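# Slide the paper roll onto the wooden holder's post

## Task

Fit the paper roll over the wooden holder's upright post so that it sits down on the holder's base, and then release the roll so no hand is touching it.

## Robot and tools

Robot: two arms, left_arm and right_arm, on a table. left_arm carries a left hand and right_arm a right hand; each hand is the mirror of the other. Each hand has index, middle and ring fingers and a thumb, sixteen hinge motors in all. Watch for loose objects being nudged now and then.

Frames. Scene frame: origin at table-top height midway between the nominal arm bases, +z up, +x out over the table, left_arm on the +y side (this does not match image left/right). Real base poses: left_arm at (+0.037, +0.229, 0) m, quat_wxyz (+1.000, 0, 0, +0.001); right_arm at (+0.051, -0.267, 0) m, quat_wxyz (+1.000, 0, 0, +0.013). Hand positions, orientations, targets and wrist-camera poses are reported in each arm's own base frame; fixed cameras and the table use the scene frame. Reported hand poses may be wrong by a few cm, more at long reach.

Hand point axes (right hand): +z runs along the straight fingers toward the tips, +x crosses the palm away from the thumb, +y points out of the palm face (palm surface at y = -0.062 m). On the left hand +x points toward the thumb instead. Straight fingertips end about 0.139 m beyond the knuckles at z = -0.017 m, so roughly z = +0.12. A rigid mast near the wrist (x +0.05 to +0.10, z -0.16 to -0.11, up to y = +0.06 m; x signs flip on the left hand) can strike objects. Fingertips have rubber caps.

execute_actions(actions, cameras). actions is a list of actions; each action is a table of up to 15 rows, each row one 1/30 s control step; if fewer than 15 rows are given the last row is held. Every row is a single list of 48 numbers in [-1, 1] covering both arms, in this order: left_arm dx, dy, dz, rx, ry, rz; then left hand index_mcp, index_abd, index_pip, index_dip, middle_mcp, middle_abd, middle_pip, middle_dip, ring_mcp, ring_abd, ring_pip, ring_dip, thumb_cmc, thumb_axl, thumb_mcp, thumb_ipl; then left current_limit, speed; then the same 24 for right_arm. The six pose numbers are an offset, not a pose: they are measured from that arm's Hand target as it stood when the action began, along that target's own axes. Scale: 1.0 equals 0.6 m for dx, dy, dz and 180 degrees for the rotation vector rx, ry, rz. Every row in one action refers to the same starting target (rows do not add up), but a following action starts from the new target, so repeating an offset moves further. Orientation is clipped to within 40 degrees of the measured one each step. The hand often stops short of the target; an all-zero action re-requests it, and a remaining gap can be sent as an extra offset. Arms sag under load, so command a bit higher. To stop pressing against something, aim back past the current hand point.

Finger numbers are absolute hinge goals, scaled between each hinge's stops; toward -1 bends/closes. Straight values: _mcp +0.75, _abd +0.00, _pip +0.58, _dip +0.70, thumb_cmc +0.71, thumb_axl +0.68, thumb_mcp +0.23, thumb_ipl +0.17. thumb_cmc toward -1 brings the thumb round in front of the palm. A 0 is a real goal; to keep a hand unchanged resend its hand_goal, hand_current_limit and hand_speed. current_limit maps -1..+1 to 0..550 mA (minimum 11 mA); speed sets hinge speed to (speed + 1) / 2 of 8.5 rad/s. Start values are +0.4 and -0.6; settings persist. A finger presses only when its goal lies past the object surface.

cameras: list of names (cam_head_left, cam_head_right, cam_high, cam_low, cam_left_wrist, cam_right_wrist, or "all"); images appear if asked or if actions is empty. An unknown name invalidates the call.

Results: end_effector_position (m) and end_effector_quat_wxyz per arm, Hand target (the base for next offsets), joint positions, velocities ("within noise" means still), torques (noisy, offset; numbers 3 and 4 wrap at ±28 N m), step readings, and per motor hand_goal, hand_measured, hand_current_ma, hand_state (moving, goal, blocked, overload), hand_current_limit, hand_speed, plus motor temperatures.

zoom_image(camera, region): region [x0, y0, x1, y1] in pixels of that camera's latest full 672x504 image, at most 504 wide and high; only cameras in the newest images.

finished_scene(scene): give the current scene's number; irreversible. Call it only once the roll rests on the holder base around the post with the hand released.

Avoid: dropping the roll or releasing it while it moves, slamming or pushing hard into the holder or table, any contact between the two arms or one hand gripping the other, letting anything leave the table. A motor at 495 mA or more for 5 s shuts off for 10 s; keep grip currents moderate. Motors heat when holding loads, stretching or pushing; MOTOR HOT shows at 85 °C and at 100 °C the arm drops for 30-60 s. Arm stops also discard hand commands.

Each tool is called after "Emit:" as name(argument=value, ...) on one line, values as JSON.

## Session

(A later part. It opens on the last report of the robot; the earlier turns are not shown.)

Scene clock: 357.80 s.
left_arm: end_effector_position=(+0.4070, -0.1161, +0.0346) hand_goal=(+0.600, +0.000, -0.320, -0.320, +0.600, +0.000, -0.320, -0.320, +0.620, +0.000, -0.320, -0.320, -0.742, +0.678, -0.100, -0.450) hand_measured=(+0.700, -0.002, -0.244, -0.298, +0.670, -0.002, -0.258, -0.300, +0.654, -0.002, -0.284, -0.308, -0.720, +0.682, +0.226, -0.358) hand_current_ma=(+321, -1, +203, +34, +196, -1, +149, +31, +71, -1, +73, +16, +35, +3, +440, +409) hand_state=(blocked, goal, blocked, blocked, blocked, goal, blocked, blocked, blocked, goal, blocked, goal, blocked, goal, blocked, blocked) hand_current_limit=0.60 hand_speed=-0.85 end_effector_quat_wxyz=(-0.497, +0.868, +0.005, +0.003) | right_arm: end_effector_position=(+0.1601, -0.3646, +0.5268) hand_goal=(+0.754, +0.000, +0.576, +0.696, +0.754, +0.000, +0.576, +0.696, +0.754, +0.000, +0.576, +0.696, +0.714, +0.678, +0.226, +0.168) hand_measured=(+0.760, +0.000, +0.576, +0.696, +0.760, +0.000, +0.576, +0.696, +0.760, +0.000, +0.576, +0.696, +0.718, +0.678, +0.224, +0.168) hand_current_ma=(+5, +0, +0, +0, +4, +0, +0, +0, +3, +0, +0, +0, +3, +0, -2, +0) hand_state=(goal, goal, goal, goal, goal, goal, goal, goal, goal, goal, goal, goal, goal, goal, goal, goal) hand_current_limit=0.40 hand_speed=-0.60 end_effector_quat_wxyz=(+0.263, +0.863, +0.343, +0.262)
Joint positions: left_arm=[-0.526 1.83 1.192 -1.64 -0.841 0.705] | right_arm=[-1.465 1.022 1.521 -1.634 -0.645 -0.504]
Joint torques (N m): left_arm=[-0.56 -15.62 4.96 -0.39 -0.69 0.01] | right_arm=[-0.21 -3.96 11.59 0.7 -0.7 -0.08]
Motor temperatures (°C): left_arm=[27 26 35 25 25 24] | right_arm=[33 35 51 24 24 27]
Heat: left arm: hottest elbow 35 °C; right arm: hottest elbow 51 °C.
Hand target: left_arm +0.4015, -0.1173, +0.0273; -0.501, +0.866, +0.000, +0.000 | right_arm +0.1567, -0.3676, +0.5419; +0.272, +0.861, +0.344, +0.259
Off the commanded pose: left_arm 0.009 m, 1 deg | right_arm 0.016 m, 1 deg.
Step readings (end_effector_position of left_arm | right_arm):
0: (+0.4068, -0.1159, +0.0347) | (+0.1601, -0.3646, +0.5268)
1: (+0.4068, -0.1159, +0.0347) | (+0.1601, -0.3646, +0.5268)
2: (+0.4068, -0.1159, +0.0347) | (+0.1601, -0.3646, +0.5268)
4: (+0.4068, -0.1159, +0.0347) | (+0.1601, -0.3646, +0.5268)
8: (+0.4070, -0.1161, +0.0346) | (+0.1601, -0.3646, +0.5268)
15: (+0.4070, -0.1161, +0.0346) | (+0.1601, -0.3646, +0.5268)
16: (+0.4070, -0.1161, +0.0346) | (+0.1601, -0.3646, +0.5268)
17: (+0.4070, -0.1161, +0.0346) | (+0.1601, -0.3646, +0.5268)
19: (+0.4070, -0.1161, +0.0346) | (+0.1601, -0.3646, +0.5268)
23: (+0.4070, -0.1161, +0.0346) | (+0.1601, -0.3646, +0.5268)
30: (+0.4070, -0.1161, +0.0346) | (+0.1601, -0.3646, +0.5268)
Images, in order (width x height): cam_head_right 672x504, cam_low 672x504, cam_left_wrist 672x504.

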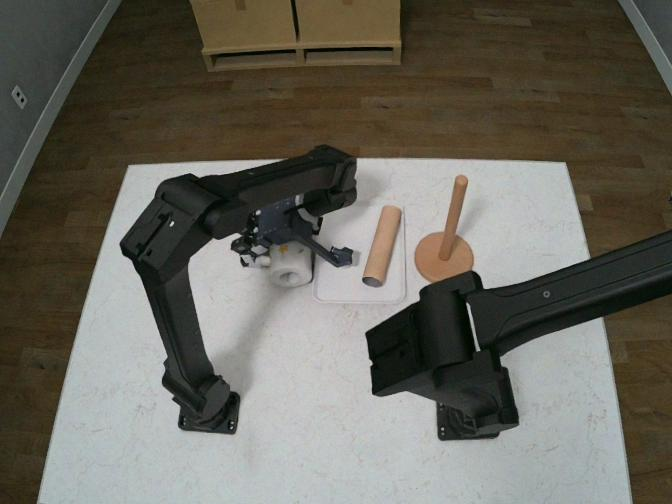

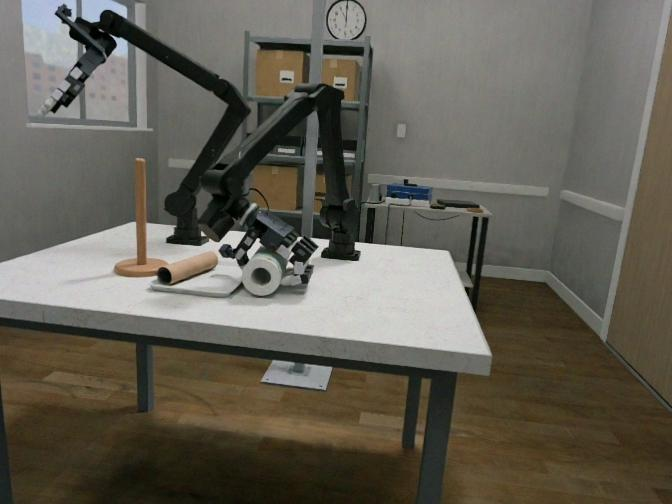

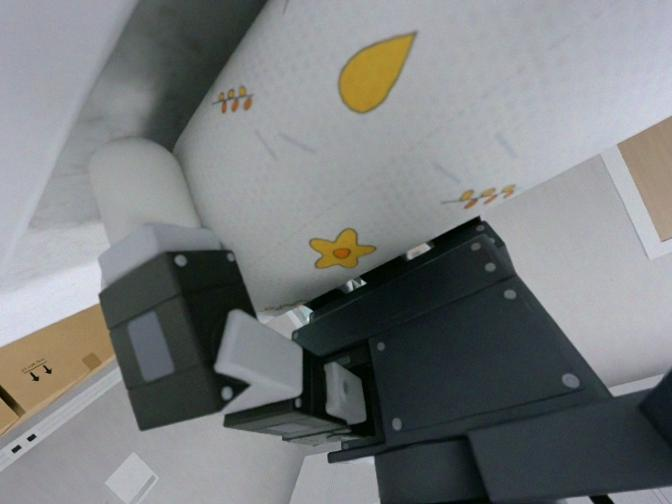

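Emit:
execute_actions(actions=[[[0,-0.087,-0.05,0,0,0,0.6,0,-0.32,-0.32,0.6,0,-0.32,-0.32,0.62,0,-0.32,-0.32,-0.743,0.678,-0.1,-0.45,0.6,-0.85,0,0,0,0,0,0,0.754,0,0.576,0.696,0.754,0,0.576,0.696,0.754,0,0.576,0.696,0.714,0.678,0.226,0.168,0.4,-0.6]]], cameras=["cam_low","cam_left_wrist","cam_head_right","cam_high"])

Scene clock: 372.50 s.
left_arm: end_effector_position=(+0.4032, -0.1172, +0.0861) hand_goal=(+0.600, +0.000, -0.320, -0.320, +0.600, +0.000, -0.320, -0.320, +0.620, +0.000, -0.320, -0.320, -0.742, +0.678, -0.100, -0.450) hand_measured=(+0.698, -0.002, -0.244, -0.298, +0.670, -0.002, -0.258, -0.300, +0.654, -0.002, -0.284, -0.308, -0.720, +0.682, +0.228, -0.358) hand_current_ma=(+318, -1, +203, +34, +193, -1, +149, +31, +69, -1, +73, +16, +35, +3, +440, +405) hand_state=(blocked, goal, blocked, blocked, blocked, goal, blocked, blocked, blocked, goal, blocked, goal, blocked, goal, blocked, blocked) hand_current_limit=0.60 hand_speed=-0.85 end_effector_quat_wxyz=(-0.477, +0.878, -0.003, +0.024) | right_arm: end_effector_position=(+0.1601, -0.3646, +0.5268) hand_goal=(+0.754, +0.000, +0.576, +0.696, +0.754, +0.000, +0.576, +0.696, +0.754, +0.000, +0.576, +0.696, +0.714, +0.678, +0.226, +0.168) hand_measured=(+0.760, +0.000, +0.576, +0.696, +0.760, +0.000, +0.576, +0.696, +0.760, +0.000, +0.576, +0.696, +0.718, +0.678, +0.224, +0.168) hand_current_ma=(+5, +0, +0, +0, +4, +0, +0, +0, +3, +0, +0, +0, +3, +0, -2, +0) hand_state=(goal, goal, goal, goal, goal, goal, goal, goal, goal, goal, goal, goal, goal, goal, goal, goal) hand_current_limit=0.40 hand_speed=-0.60 end_effector_quat_wxyz=(+0.263, +0.863, +0.343, +0.262)
Joint positions: left_arm=[-0.526 1.701 1.192 -1.674 -0.845 0.771] | right_arm=[-1.465 1.022 1.521 -1.634 -0.645 -0.504]
Joint torques (N m): left_arm=[0.15 -15.15 6.8 -0.87 -0.84 0.16] | right_arm=[-0.79 -2.96 11.54 0.44 -0.72 -0.05]
Heat: left arm: hottest elbow 35 °C; right arm: hottest elbow 51 °C.
Hand target: left_arm +0.4014, -0.1172, +0.0876; -0.501, +0.866, +0.000, +0.000 | right_arm +0.1567, -0.3676, +0.5419; +0.272, +0.861, +0.344, +0.259
Off the commanded pose: left_arm 0.002 m, 4 deg | right_arm 0.016 m, 1 deg.
joint sent to its limit (left arm) — joint 4 (wrist pitch), lower limit. The joint targets are off in orientation, not in position.
Step readings (end_effector_position of left_arm | right_arm):
0: (+0.4070, -0.1161, +0.0346) | (+0.1601, -0.3646, +0.5268)
1: (+0.4070, -0.1161, +0.0346) | (+0.1601, -0.3646, +0.5268)
2: (+0.4069, -0.1161, +0.0350) | (+0.1601, -0.3646, +0.5268)
4: (+0.4061, -0.1162, +0.0393) | (+0.1601, -0.3646, +0.5268)
8: (+0.4052, -0.1167, +0.0634) | (+0.1601, -0.3646, +0.5268)
15: (+0.4040, -0.1171, +0.0863) | (+0.1601, -0.3646, +0.5268)
Images, in order (width x height): cam_head_right 672x504, cam_high 672x504, cam_low 672x504, cam_left_wrist 672x504.

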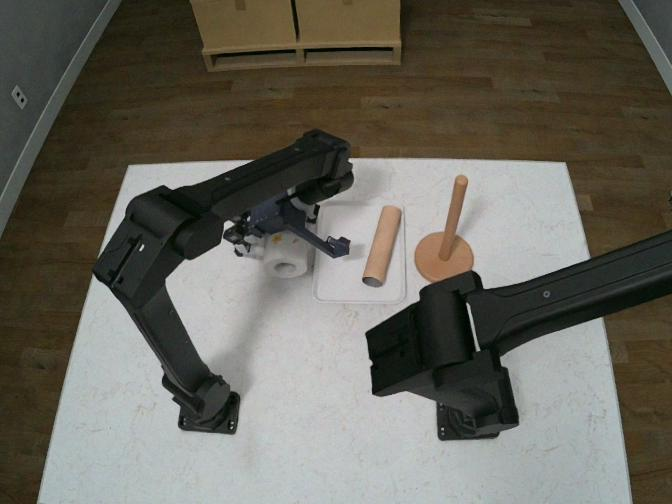

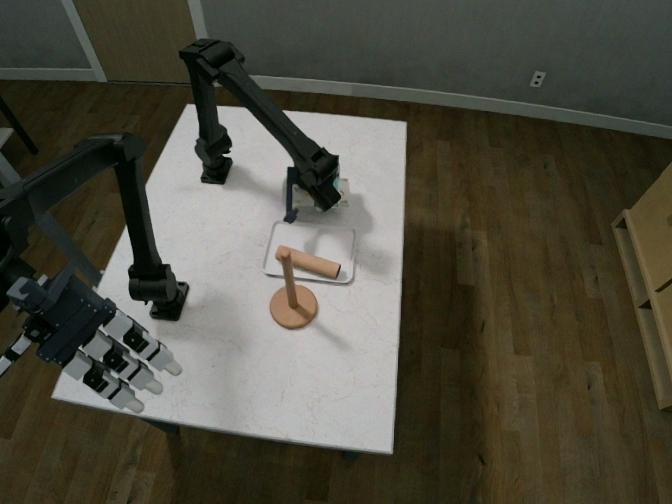

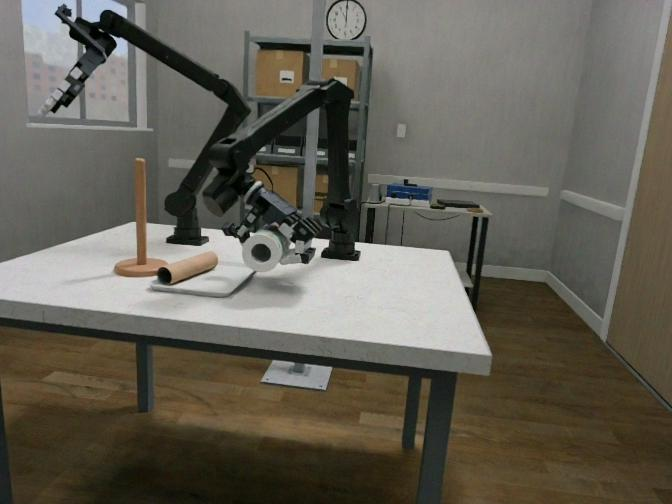

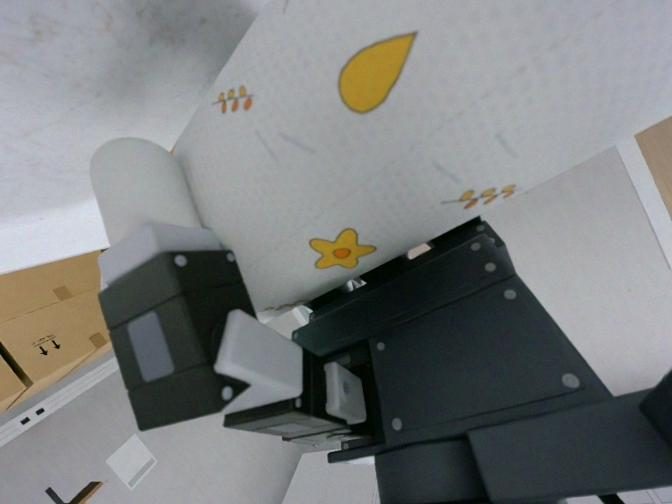

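Emit:
execute_actions(actions=[[[0,-0.1155,-0.0667,-0.0519,0.0899,-0.0519,0.6,0,-0.32,-0.32,0.6,0,-0.32,-0.32,0.62,0,-0.32,-0.32,-0.743,0.678,-0.1,-0.45,0.6,-0.85,0,0,0,0,0,0,0.754,0,0.576,0.696,0.754,0,0.576,0.696,0.754,0,0.576,0.696,0.714,0.678,0.226,0.168,0.4,-0.6]],[[0.0386,-0.1003,-0.0789,-0.0519,0.0899,-0.0519,0.6,0,-0.32,-0.32,0.6,0,-0.32,-0.32,0.62,0,-0.32,-0.32,-0.743,0.678,-0.1,-0.45,0.6,-0.85,0,0,0,0,0,0,0.754,0,0.576,0.696,0.754,0,0.576,0.696,0.754,0,0.576,0.696,0.714,0.678,0.226,0.168,0.4,-0.6]]], cameras=["cam_low","cam_high"])

Scene clock: 430.07 s.
left_arm: end_effector_position=(+0.3982, -0.1202, +0.2493) hand_goal=(+0.600, +0.000, -0.320, -0.320, +0.600, +0.000, -0.320, -0.320, +0.620, +0.000, -0.320, -0.320, -0.742, +0.678, -0.100, -0.450) hand_measured=(+0.698, -0.002, -0.244, -0.300, +0.668, -0.002, -0.258, -0.300, +0.652, -0.002, -0.284, -0.308, -0.720, +0.682, +0.228, -0.360) hand_current_ma=(+315, -1, +203, +33, +191, -1, +149, +31, +68, -1, +73, +16, +35, +3, +440, +397) hand_state=(blocked, goal, blocked, blocked, blocked, goal, blocked, blocked, blocked, goal, blocked, goal, blocked, goal, blocked, blocked) hand_current_limit=0.60 hand_speed=-0.85 end_effector_quat_wxyz=(-0.331, +0.889, -0.002, +0.317) | right_arm: end_effector_position=(+0.1601, -0.3646, +0.5268) hand_goal=(+0.754, +0.000, +0.576, +0.696, +0.754, +0.000, +0.576, +0.696, +0.754, +0.000, +0.576, +0.696, +0.714, +0.678, +0.226, +0.168) hand_measured=(+0.760, +0.000, +0.576, +0.696, +0.760, +0.000, +0.576, +0.696, +0.760, +0.000, +0.576, +0.696, +0.718, +0.678, +0.224, +0.168) hand_current_ma=(+5, +0, +0, +0, +4, +0, +0, +0, +3, +0, +0, +0, +3, +0, -2, +0) hand_state=(goal, goal, goal, goal, goal, goal, goal, goal, goal, goal, goal, goal, goal, goal, goal, goal) hand_current_limit=0.40 hand_speed=-0.60 end_effector_quat_wxyz=(+0.263, +0.863, +0.343, +0.262)
Joint positions: left_arm=[-0.517 1.072 0.972 -1.138 -0.91 1.221] | right_arm=[-1.465 1.022 1.521 -1.634 -0.645 -0.504]
Joint torques (N m): left_arm=[0.97 -7.41 8.8 1.95 -0.87 0.01] | right_arm=[-1.14 -4.19 11.78 0.64 -0.68 -0.12]
Heat: left arm: hottest elbow 35 °C; right arm: hottest elbow 51 °C.
Hand target: left_arm +0.4013, -0.1174, +0.2476; -0.330, +0.888, +0.000, +0.319 | right_arm +0.1567, -0.3676, +0.5419; +0.272, +0.861, +0.344, +0.259
Off the commanded pose: left_arm 0.004 m, 0 deg | right_arm 0.016 m, 1 deg.
Step readings (end_effector_position of left_arm | right_arm):
0: (+0.4032, -0.1172, +0.0861) | (+0.1601, -0.3646, +0.5268)
1: (+0.4034, -0.1170, +0.0863) | (+0.1601, -0.3646, +0.5268)
2: (+0.4049, -0.1159, +0.0875) | (+0.1601, -0.3646, +0.5268)
4: (+0.4063, -0.1132, +0.0961) | (+0.1601, -0.3646, +0.5268)
8: (+0.4033, -0.1111, +0.1404) | (+0.1601, -0.3646, +0.5268)
15: (+0.4052, -0.1138, +0.1838) | (+0.1601, -0.3646, +0.5268)
16: (+0.4054, -0.1142, +0.1821) | (+0.1601, -0.3646, +0.5268)
17: (+0.4070, -0.1146, +0.1810) | (+0.1601, -0.3646, +0.5268)
19: (+0.4085, -0.1146, +0.1844) | (+0.1601, -0.3646, +0.5268)
23: (+0.4037, -0.1144, +0.2221) | (+0.1601, -0.3646, +0.5268)
30: (+0.4023, -0.1209, +0.2705) | (+0.1601, -0.3646, +0.5268)
Images, in order (width x height): cam_high 672x504, cam_low 672x504.

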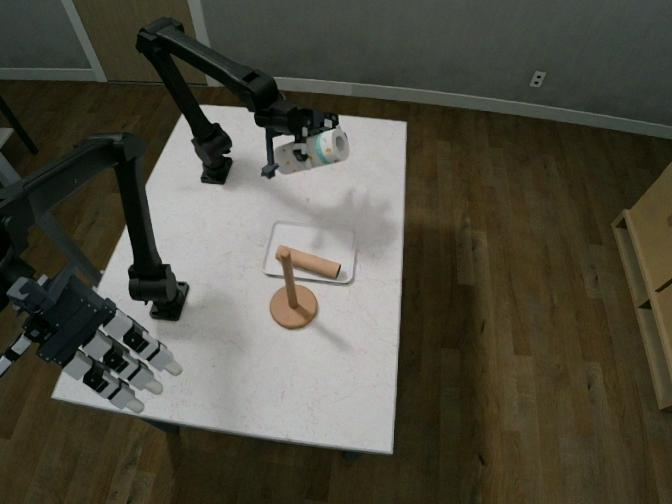

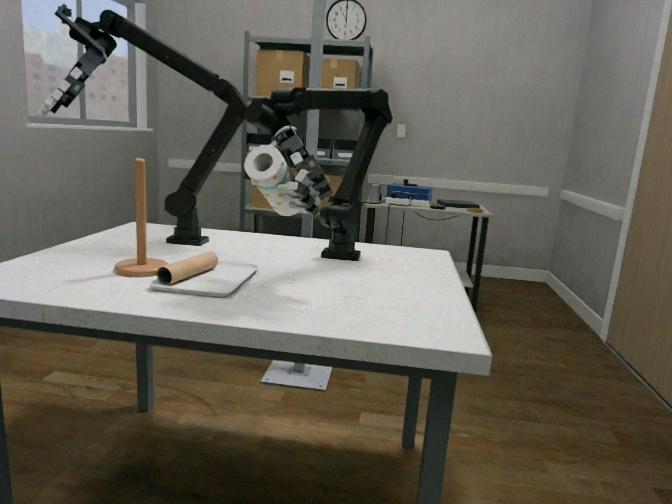

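Emit:
execute_actions(actions=[[[0.0837,-0.0029,-0.1164,-0.0519,0.0899,-0.0519,0.6,0,-0.32,-0.32,0.6,0,-0.32,-0.32,0.62,0,-0.32,-0.32,-0.743,0.678,-0.1,-0.45,0.6,-0.85,0,0,0,0,0,0,0.754,0,0.576,0.696,0.754,0,0.576,0.696,0.754,0,0.576,0.696,0.714,0.678,0.226,0.168,0.4,-0.6]],[[0.0839,0.0427,-0.0709,-0.0519,0.0899,-0.0519,0.6,0,-0.32,-0.32,0.6,0,-0.32,-0.32,0.62,0,-0.32,-0.32,-0.743,0.678,-0.1,-0.45,0.6,-0.85,0,0,0,0,0,0,0.754,0,0.576,0.696,0.754,0,0.576,0.696,0.754,0,0.576,0.696,0.714,0.678,0.226,0.168,0.4,-0.6]],[[0.0904,0.066,-0.0371,-0.0519,0.0899,-0.0519,0.6,0,-0.32,-0.32,0.6,0,-0.32,-0.32,0.62,0,-0.32,-0.32,-0.743,0.678,-0.1,-0.45,0.6,-0.85,0,0,0,0,0,0,0.754,0,0.576,0.696,0.754,0,0.576,0.696,0.754,0,0.576,0.696,0.714,0.678,0.226,0.168,0.4,-0.6]]], cameras=["cam_low","cam_high","cam_head_right"])

Scene clock: 441.63 s.
left_arm: end_effector_position=(+0.4002, -0.2698, +0.4152) hand_goal=(+0.600, +0.000, -0.320, -0.320, +0.600, +0.000, -0.320, -0.320, +0.620, +0.000, -0.320, -0.320, -0.742, +0.678, -0.100, -0.450) hand_measured=(+0.698, -0.002, -0.250, -0.302, +0.668, -0.002, -0.262, -0.302, +0.652, -0.002, -0.284, -0.308, -0.726, +0.682, +0.234, -0.362) hand_current_ma=(+315, -1, +179, +27, +191, -1, +141, +26, +68, -1, +73, +14, +23, +3, +440, +376) hand_state=(blocked, goal, blocked, goal, blocked, goal, blocked, goal, blocked, goal, blocked, goal, goal, goal, blocked, blocked) hand_current_limit=0.60 hand_speed=-0.85 end_effector_quat_wxyz=(-0.003, +0.713, -0.005, +0.701) | right_arm: end_effector_position=(+0.1601, -0.3646, +0.5268) hand_goal=(+0.754, +0.000, +0.576, +0.696, +0.754, +0.000, +0.576, +0.696, +0.754, +0.000, +0.576, +0.696, +0.714, +0.678, +0.226, +0.168) hand_measured=(+0.760, +0.000, +0.576, +0.696, +0.760, +0.000, +0.576, +0.696, +0.760, +0.000, +0.576, +0.696, +0.718, +0.678, +0.224, +0.168) hand_current_ma=(+5, +0, +0, +0, +4, +0, +0, +0, +3, +0, +0, +0, +3, +0, -2, +0) hand_state=(goal, goal, goal, goal, goal, goal, goal, goal, goal, goal, goal, goal, goal, goal, goal, goal) hand_current_limit=0.40 hand_speed=-0.60 end_effector_quat_wxyz=(+0.263, +0.863, +0.343, +0.262)
Joint positions: left_arm=[-0.681 0.91 0.717 0.173 -0.679 1.569] | right_arm=[-1.465 1.022 1.521 -1.634 -0.645 -0.504]
Joint torques (N m): left_arm=[0.67 -6.07 9.7 3.48 0 -0.1] | right_arm=[-0.67 -3.78 11.7 0.51 -0.71 -0.03]
Heat: left arm: hottest elbow 35 °C; right arm: hottest elbow 51 °C.
Hand target: left_arm +0.4012, -0.2678, +0.4174; -0.001, +0.707, +0.000, +0.707 | right_arm +0.1567, -0.3676, +0.5419; +0.272, +0.861, +0.344, +0.259
Off the commanded pose: left_arm 0.003 m, 1 deg | right_arm 0.016 m, 1 deg.
Step readings (end_effector_position of left_arm | right_arm):
0: (+0.3981, -0.1202, +0.2493) | (+0.1601, -0.3646, +0.5268)
1: (+0.3984, -0.1205, +0.2496) | (+0.1601, -0.3646, +0.5268)
2: (+0.4003, -0.1233, +0.2513) | (+0.1601, -0.3646, +0.5268)
4: (+0.4039, -0.1322, +0.2610) | (+0.1601, -0.3646, +0.5268)
8: (+0.4004, -0.1549, +0.3018) | (+0.1601, -0.3646, +0.5268)
15: (+0.4003, -0.1645, +0.3326) | (+0.1601, -0.3646, +0.5268)
16: (+0.4003, -0.1651, +0.3302) | (+0.1601, -0.3646, +0.5268)
17: (+0.4013, -0.1690, +0.3294) | (+0.1601, -0.3646, +0.5268)
19: (+0.4036, -0.1800, +0.3319) | (+0.1601, -0.3646, +0.5268)
23: (+0.3994, -0.2073, +0.3490) | (+0.1601, -0.3646, +0.5268)
30: (+0.4002, -0.2181, +0.3698) | (+0.1601, -0.3646, +0.5268)
31: (+0.4002, -0.2192, +0.3698) | (+0.1601, -0.3646, +0.5268)
32: (+0.4005, -0.2230, +0.3722) | (+0.1601, -0.3646, +0.5268)
34: (+0.4007, -0.2321, +0.3824) | (+0.1601, -0.3646, +0.5268)
38: (+0.3956, -0.2528, +0.4106) | (+0.1601, -0.3646, +0.5268)
45: (+0.3980, -0.2661, +0.4233) | (+0.1601, -0.3646, +0.5268)
Images, in order (width x height): cam_head_right 672x504, cam_high 672x504, cam_low 672x504.

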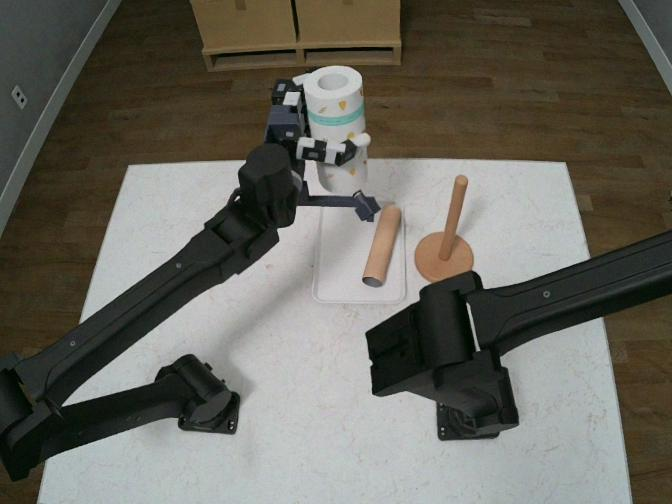

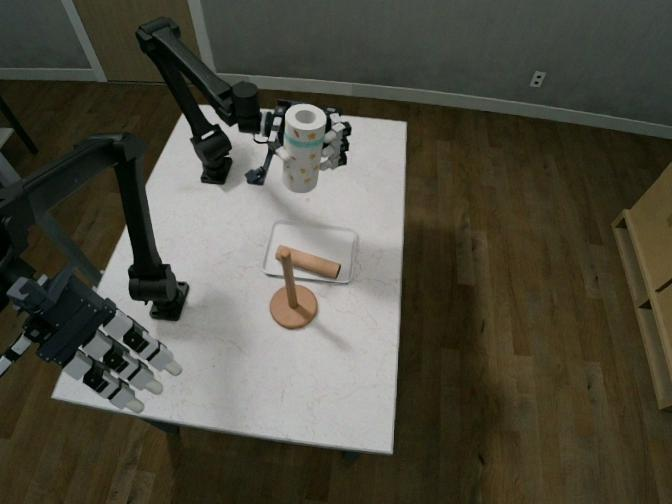

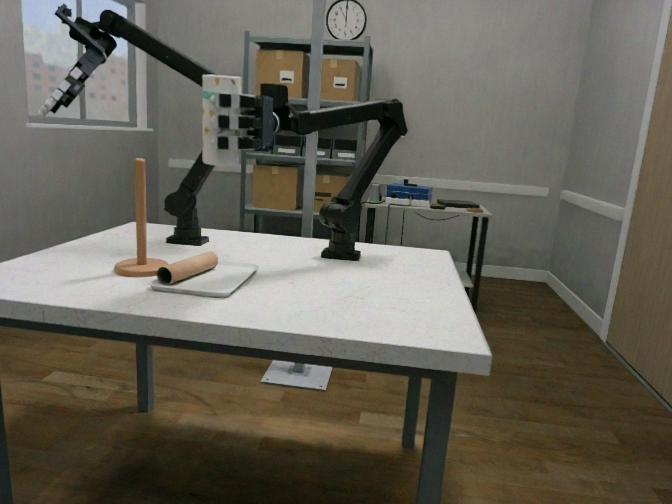

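Emit:
execute_actions(actions=[[[0.105,0.1033,-0.0017,-0.0528,0,0,0.6,0,-0.32,-0.32,0.6,0,-0.32,-0.32,0.62,0,-0.32,-0.32,-0.743,0.678,-0.1,-0.45,0.6,-0.85,0,0,0,0,0,0,0.754,0,0.576,0.696,0.754,0,0.576,0.696,0.754,0,0.576,0.696,0.714,0.678,0.226,0.168,0.4,-0.6]],[[0.05,0.1,0.0083,-0.0528,0,0,0.6,0,-0.32,-0.32,0.6,0,-0.32,-0.32,0.62,0,-0.32,-0.32,-0.743,0.678,-0.1,-0.45,0.6,-0.85,0,0,0,0,0,0,0.754,0,0.576,0.696,0.754,0,0.576,0.696,0.754,0,0.576,0.696,0.714,0.678,0.226,0.168,0.4,-0.6]],[[0,0.0905,0.0188,-0.0528,0,0,0.6,0,-0.32,-0.32,0.6,0,-0.32,-0.32,0.62,0,-0.32,-0.32,-0.743,0.678,-0.1,-0.45,0.6,-0.85,0,0,0,0,0,0,0.754,0,0.576,0.696,0.754,0,0.576,0.696,0.754,0,0.576,0.696,0.714,0.678,0.226,0.168,0.4,-0.6]]], cameras=["cam_low","cam_high","cam_head_right"])

Scene clock: 480.63 s.
left_arm: end_effector_position=(+0.3850, -0.4368, +0.4441) hand_goal=(+0.600, +0.000, -0.320, -0.320, +0.600, +0.000, -0.320, -0.320, +0.620, +0.000, -0.320, -0.320, -0.742, +0.678, -0.100, -0.450) hand_measured=(+0.698, -0.002, -0.252, -0.304, +0.668, -0.002, -0.262, -0.304, +0.652, -0.002, -0.284, -0.310, -0.728, +0.682, +0.234, -0.364) hand_current_ma=(+315, -1, +175, +24, +191, -1, +140, +23, +68, -1, +73, +12, +21, +3, +440, +370) hand_state=(blocked, goal, blocked, goal, blocked, goal, blocked, goal, blocked, goal, blocked, goal, goal, goal, blocked, blocked) hand_current_limit=0.60 hand_speed=-0.85 end_effector_quat_wxyz=(+0.149, +0.718, -0.194, +0.652) | right_arm: end_effector_position=(+0.1601, -0.3646, +0.5268) hand_goal=(+0.754, +0.000, +0.576, +0.696, +0.754, +0.000, +0.576, +0.696, +0.754, +0.000, +0.576, +0.696, +0.714, +0.678, +0.226, +0.168) hand_measured=(+0.760, +0.000, +0.576, +0.696, +0.760, +0.000, +0.576, +0.696, +0.760, +0.000, +0.576, +0.696, +0.718, +0.678, +0.224, +0.168) hand_current_ma=(+5, +0, +0, +0, +4, +0, +0, +0, +3, +0, +0, +0, +3, +0, -2, +0) hand_state=(goal, goal, goal, goal, goal, goal, goal, goal, goal, goal, goal, goal, goal, goal, goal, goal) hand_current_limit=0.40 hand_speed=-0.60 end_effector_quat_wxyz=(+0.263, +0.863, +0.343, +0.262)
Joint positions: left_arm=[-0.799 1.172 1.029 0.032 -0.308 1.576] | right_arm=[-1.465 1.022 1.521 -1.634 -0.645 -0.504]
Joint torques (N m): left_arm=[-0.09 -11.46 16.43 3.52 0 -0.14] | right_arm=[-1.08 -2.67 11.48 0.58 -0.72 -0.03]
Heat: left arm: hottest elbow 39 °C; right arm: hottest elbow 51 °C.
Hand target: left_arm +0.3882, -0.4449, +0.5101; +0.174, +0.685, -0.175, +0.685 | right_arm +0.1567, -0.3676, +0.5419; +0.272, +0.861, +0.344, +0.259
Off the commanded pose: left_arm 0.067 m, 6 deg | right_arm 0.016 m, 1 deg.
Step readings (end_effector_position of left_arm | right_arm):
0: (+0.4002, -0.2698, +0.4152) | (+0.1601, -0.3646, +0.5268)
1: (+0.3998, -0.2706, +0.4152) | (+0.1601, -0.3646, +0.5268)
2: (+0.3983, -0.2739, +0.4143) | (+0.1601, -0.3646, +0.5268)
4: (+0.3948, -0.2835, +0.4104) | (+0.1601, -0.3646, +0.5268)
8: (+0.3916, -0.3077, +0.4099) | (+0.1601, -0.3646, +0.5268)
15: (+0.3930, -0.3199, +0.4273) | (+0.1601, -0.3646, +0.5268)
16: (+0.3928, -0.3207, +0.4291) | (+0.1601, -0.3646, +0.5268)
17: (+0.3909, -0.3248, +0.4303) | (+0.1601, -0.3646, +0.5268)
19: (+0.3885, -0.3378, +0.4356) | (+0.1601, -0.3646, +0.5268)
23: (+0.3866, -0.3665, +0.4505) | (+0.1601, -0.3646, +0.5268)
30: (+0.3900, -0.3813, +0.4571) | (+0.1601, -0.3646, +0.5268)
31: (+0.3898, -0.3824, +0.4565) | (+0.1601, -0.3646, +0.5268)
32: (+0.3875, -0.3864, +0.4559) | (+0.1601, -0.3646, +0.5268)
34: (+0.3840, -0.3984, +0.4559) | (+0.1601, -0.3646, +0.5268)
38: (+0.3828, -0.4240, +0.4524) | (+0.1601, -0.3646, +0.5268)
45: (+0.3848, -0.4365, +0.4404) | (+0.1601, -0.3646, +0.5268)
Images, in order (width x height): cam_head_right 672x504, cam_high 672x504, cam_low 672x504.

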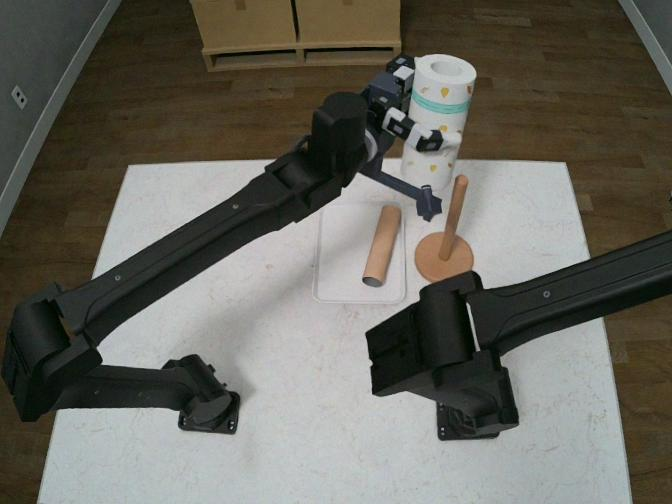

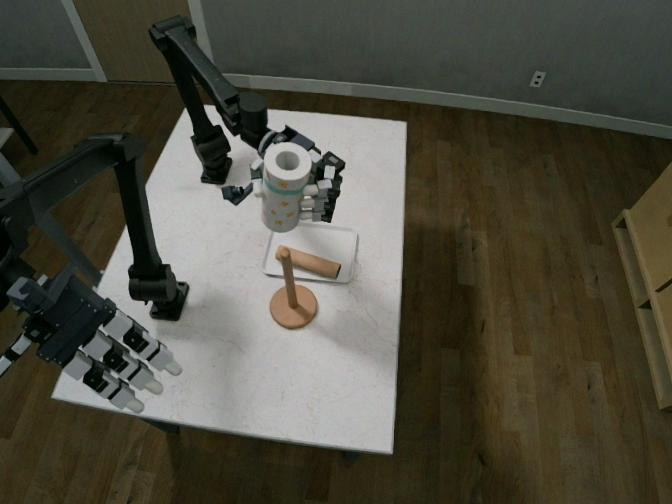

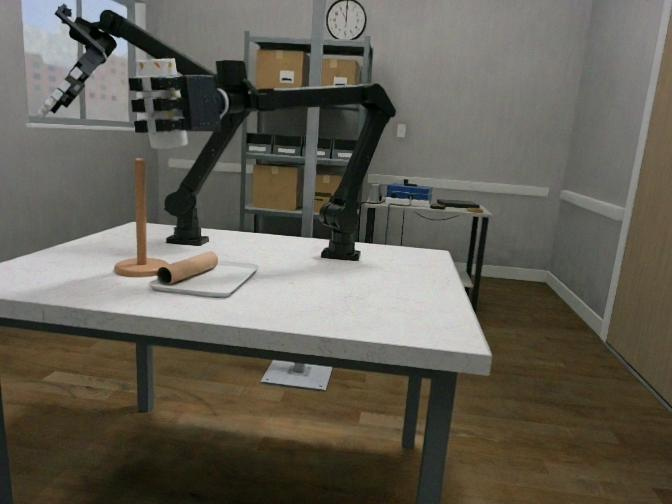

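Emit:
execute_actions(actions=[[[0.05,0.095,0.0315,-0.0515,0.0333,0.0173,0.6,0,-0.32,-0.32,0.6,0,-0.32,-0.32,0.62,0,-0.32,-0.32,-0.743,0.678,-0.1,-0.45,0.6,-0.85,0,0,0,0,0,0,0.754,0,0.576,0.696,0.754,0,0.576,0.696,0.754,0,0.576,0.696,0.714,0.678,0.226,0.168,0.4,-0.6]]], cameras=["cam_low","cam_high","cam_head_right"])

Emit:
zoom_image(camera="cam_low", region=[70, 40, 210, 290])

Emit:
zoom_image(camera="cam_head_right", region=[380, 60, 530, 290])

Emit:
zoom_image(camera="cam_high", region=[210, 150, 360, 330])

Scene clock: 516.13 s.
left_arm: end_effector_position=(+0.3749, -0.4963, +0.4785) hand_goal=(+0.600, +0.000, -0.320, -0.320, +0.600, +0.000, -0.320, -0.320, +0.620, +0.000, -0.320, -0.320, -0.742, +0.678, -0.100, -0.450) hand_measured=(+0.698, -0.002, -0.252, -0.304, +0.668, -0.002, -0.262, -0.304, +0.652, -0.002, -0.284, -0.310, -0.728, +0.682, +0.234, -0.364) hand_current_ma=(+315, -1, +174, +24, +191, -1, +139, +23, +68, -1, +73, +12, +20, +3, +440, +370) hand_state=(blocked, goal, blocked, goal, blocked, goal, blocked, goal, blocked, goal, blocked, goal, goal, goal, blocked, blocked) hand_current_limit=0.60 hand_speed=-0.85 end_effector_quat_wxyz=(+0.201, +0.661, -0.255, +0.677) | right_arm: end_effector_position=(+0.1601, -0.3646, +0.5268) hand_goal=(+0.754, +0.000, +0.576, +0.696, +0.754, +0.000, +0.576, +0.696, +0.754, +0.000, +0.576, +0.696, +0.714, +0.678, +0.226, +0.168) hand_measured=(+0.760, +0.000, +0.576, +0.696, +0.760, +0.000, +0.576, +0.696, +0.760, +0.000, +0.576, +0.696, +0.718, +0.678, +0.224, +0.168) hand_current_ma=(+5, +0, +0, +0, +4, +0, +0, +0, +3, +0, +0, +0, +3, +0, -2, +0) hand_state=(goal, goal, goal, goal, goal, goal, goal, goal, goal, goal, goal, goal, goal, goal, goal, goal) hand_current_limit=0.40 hand_speed=-0.60 end_effector_quat_wxyz=(+0.263, +0.863, +0.343, +0.262)
Joint positions: left_arm=[-0.836 1.285 1.156 0.126 -0.178 1.651] | right_arm=[-1.465 1.022 1.521 -1.634 -0.645 -0.504]
Joint torques (N m): left_arm=[-0.03 -12.86 16.61 3.49 0 -0.11] | right_arm=[0.09 -3.37 11.86 0.47 -0.67 -0.08]
Motor temperatures (°C): left_arm=[27 26 44 26 24 24] | right_arm=[32 34 51 24 24 27]
Heat: left arm: hottest elbow 44 °C; right arm: hottest elbow 51 °C.
Hand target: left_arm +0.3777, -0.5040, +0.5400; +0.218, +0.627, -0.238, +0.708 | right_arm +0.1567, -0.3676, +0.5419; +0.272, +0.861, +0.344, +0.259
Off the commanded pose: left_arm 0.062 m, 6 deg | right_arm 0.016 m, 1 deg.
Step readings (end_effector_position of left_arm | right_arm):
0: (+0.3850, -0.4368, +0.4441) | (+0.1601, -0.3646, +0.5268)
1: (+0.3843, -0.4373, +0.4445) | (+0.1601, -0.3646, +0.5268)
2: (+0.3812, -0.4405, +0.4455) | (+0.1601, -0.3646, +0.5268)
4: (+0.3764, -0.4504, +0.4531) | (+0.1601, -0.3646, +0.5268)
8: (+0.3710, -0.4760, +0.4732) | (+0.1601, -0.3646, +0.5268)
15: (+0.3727, -0.4934, +0.4832) | (+0.1601, -0.3646, +0.5268)
Images, in order (width x height): cam_head_right 672x504, cam_high 672x504, cam_low 672x504.

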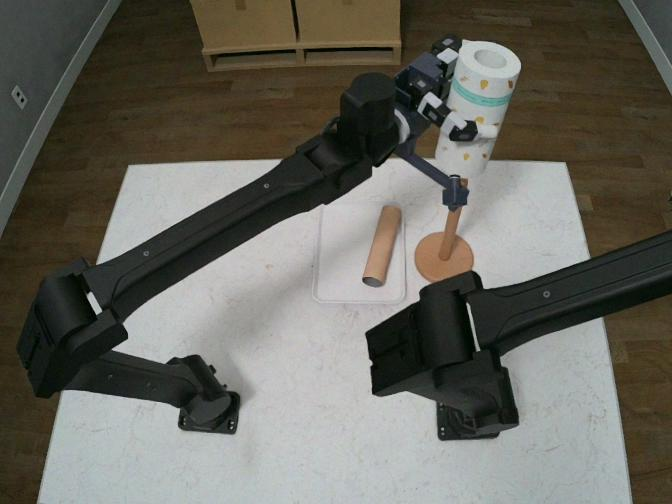

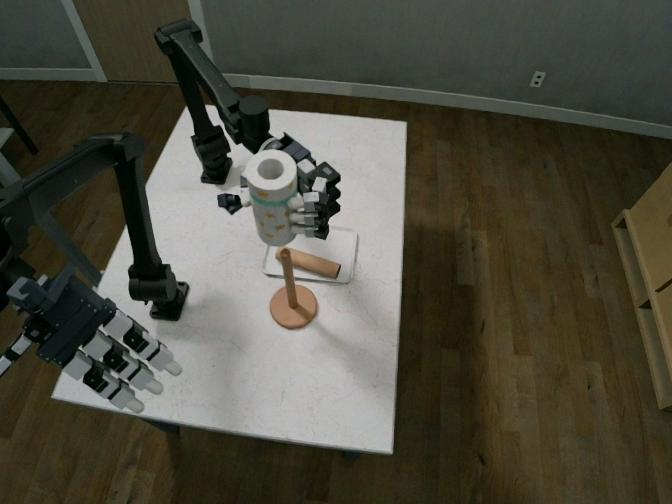

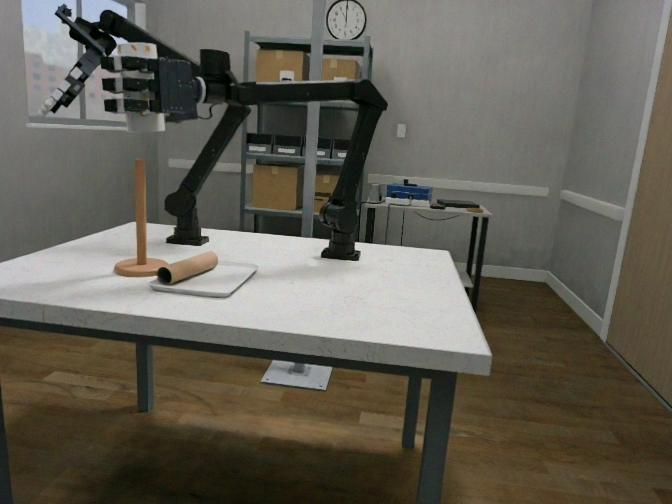

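Scaled by 2.016 from the camera's 672x504 image, which has a finer 960x720 frame.

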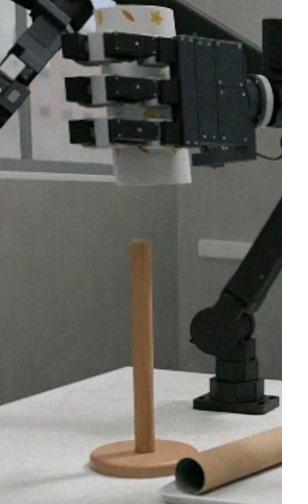

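Scaled by 2.191 from the camera's 672x504 image, which has a finer 960x720 frame.

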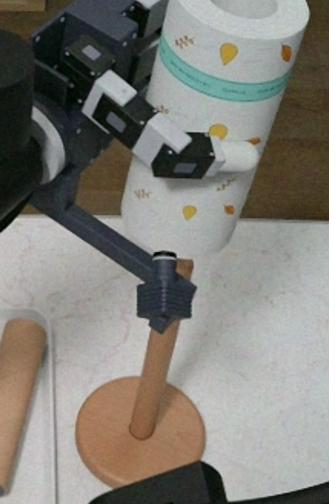

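Scaled by 2.800 from the camera's 672x504 image, which has a finer 960x720 frame.

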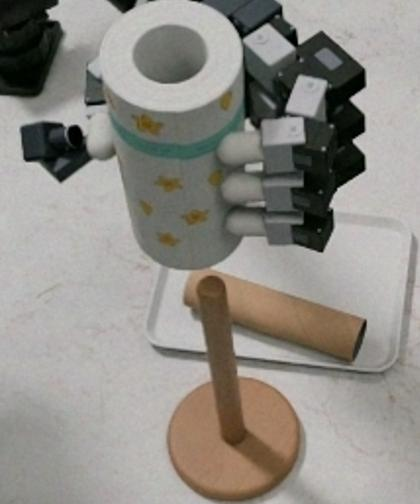

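Emit:
execute_actions(actions=[[[-0.1407,0.009,-0.0142,0,0,0,0.6,0,-0.32,-0.32,0.6,0,-0.32,-0.32,0.62,0,-0.32,-0.32,-0.743,0.678,-0.1,-0.45,0.6,-0.85,0,0,0,0,0,0,0.754,0,0.576,0.696,0.754,0,0.576,0.696,0.754,0,0.576,0.696,0.714,0.678,0.226,0.168,0.4,-0.6]]], cameras=["cam_low","cam_high","cam_head_right"])

Emit:
zoom_image(camera="cam_low", region=[100, 60, 180, 280])

Emit:
zoom_image(camera="cam_low", region=[110, 120, 170, 180])

Emit:
zoom_image(camera="cam_head_right", region=[410, 60, 530, 210])

Emit:
zoom_image(camera="cam_high", region=[240, 210, 320, 290])

Scene clock: 525.57 s.
left_arm: end_effector_position=(+0.3822, -0.5045, +0.4461) hand_goal=(+0.600, +0.000, -0.320, -0.320, +0.600, +0.000, -0.320, -0.320, +0.620, +0.000, -0.320, -0.320, -0.742, +0.678, -0.100, -0.450) hand_measured=(+0.698, -0.002, -0.252, -0.304, +0.668, -0.002, -0.262, -0.304, +0.652, -0.002, -0.284, -0.310, -0.728, +0.682, +0.236, -0.364) hand_current_ma=(+315, -1, +170, +24, +191, -1, +136, +23, +68, -1, +73, +12, +19, +3, +440, +370) hand_state=(blocked, goal, blocked, goal, blocked, goal, blocked, goal, blocked, goal, blocked, goal, goal, goal, blocked, blocked) hand_current_limit=0.60 hand_speed=-0.85 end_effector_quat_wxyz=(+0.212, +0.637, -0.242, +0.700) | right_arm: end_effector_position=(+0.1601, -0.3646, +0.5268) hand_goal=(+0.754, +0.000, +0.576, +0.696, +0.754, +0.000, +0.576, +0.696, +0.754, +0.000, +0.576, +0.696, +0.714, +0.678, +0.226, +0.168) hand_measured=(+0.760, +0.000, +0.576, +0.696, +0.760, +0.000, +0.576, +0.696, +0.760, +0.000, +0.576, +0.696, +0.718, +0.678, +0.224, +0.168) hand_current_ma=(+5, +0, +0, +0, +4, +0, +0, +0, +3, +0, +0, +0, +3, +0, -2, +0) hand_state=(goal, goal, goal, goal, goal, goal, goal, goal, goal, goal, goal, goal, goal, goal, goal, goal) hand_current_limit=0.40 hand_speed=-0.60 end_effector_quat_wxyz=(+0.263, +0.863, +0.343, +0.262)
Joint positions: left_arm=[-0.836 1.347 1.075 0.344 -0.178 1.653] | right_arm=[-1.465 1.022 1.521 -1.634 -0.645 -0.504]
Joint torques (N m): left_arm=[-0.09 -14.62 9.88 3.63 -0.01 -0.11] | right_arm=[-1.14 -3.49 11.56 0.44 -0.68 -0.02]
Heat: left arm: hottest elbow 47 °C; right arm: hottest elbow 51 °C.
Hand target: left_arm +0.3777, -0.5039, +0.4549; +0.218, +0.627, -0.238, +0.708 | right_arm +0.1567, -0.3676, +0.5419; +0.272, +0.861, +0.344, +0.259
Off the commanded pose: left_arm 0.010 m, 2 deg | right_arm 0.016 m, 1 deg.
Step readings (end_effector_position of left_arm | right_arm):
0: (+0.3749, -0.4963, +0.4785) | (+0.1601, -0.3646, +0.5268)
1: (+0.3749, -0.4963, +0.4789) | (+0.1601, -0.3646, +0.5268)
2: (+0.3751, -0.4966, +0.4814) | (+0.1601, -0.3646, +0.5268)
4: (+0.3763, -0.4979, +0.4893) | (+0.1601, -0.3646, +0.5268)
8: (+0.3754, -0.4969, +0.4825) | (+0.1601, -0.3646, +0.5268)
15: (+0.3814, -0.5036, +0.4476) | (+0.1601, -0.3646, +0.5268)
Images, in order (width x height): cam_head_right 672x504, cam_high 672x504, cam_low 672x504.

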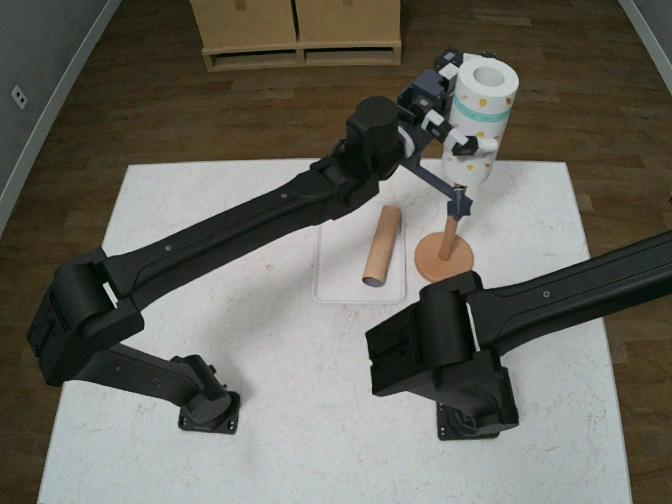

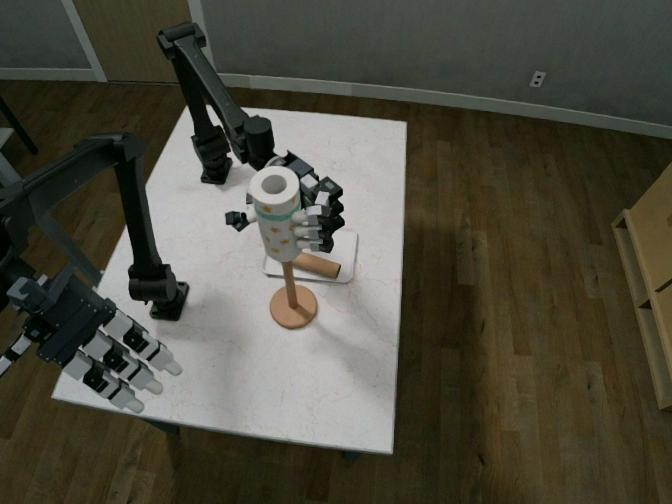

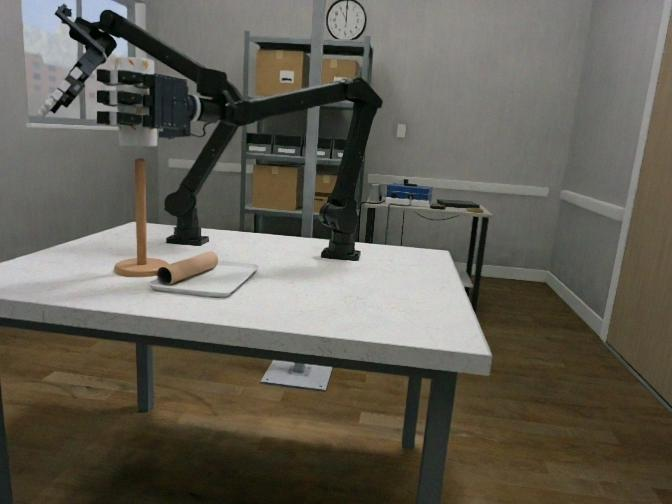

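Scaled by 2.291 from the camera's 672x504 image, which has a finer 960x720 frame.

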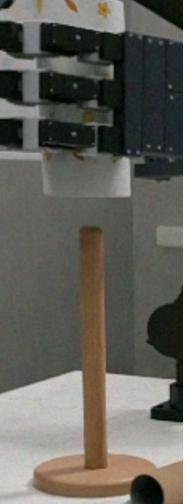

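Scaled by 8.400 from the camera's 672x504 image, which has a finer 960x720 frame.

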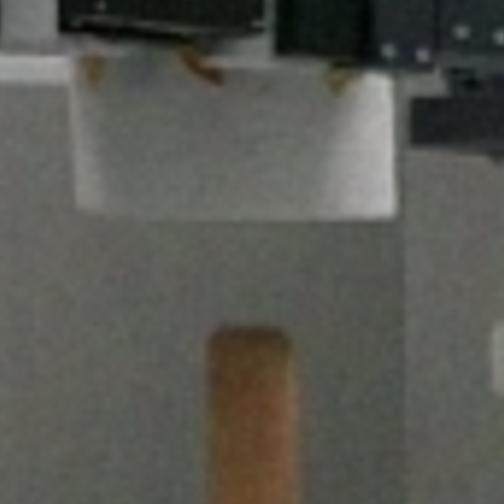

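Scaled by 3.360 from the camera's 672x504 image, which has a finer 960x720 frame.

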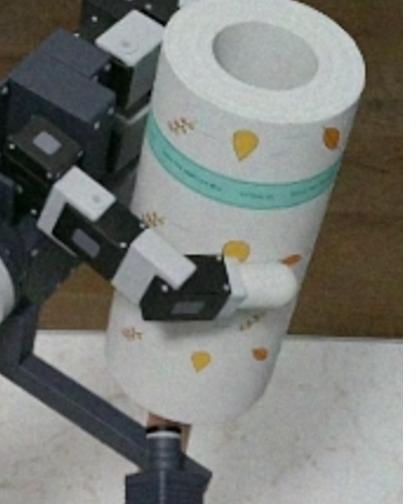

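Scaled by 6.300 from the camera's 672x504 image, which has a finer 960x720 frame.

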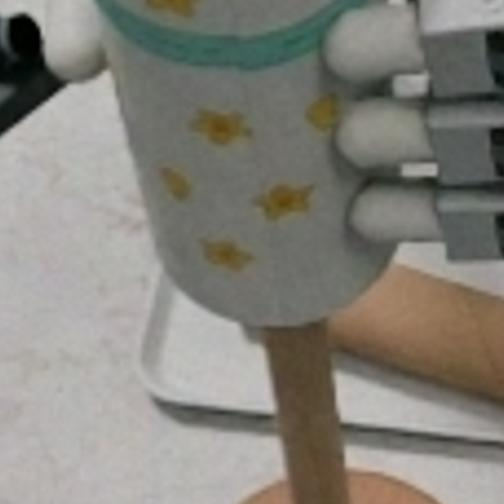

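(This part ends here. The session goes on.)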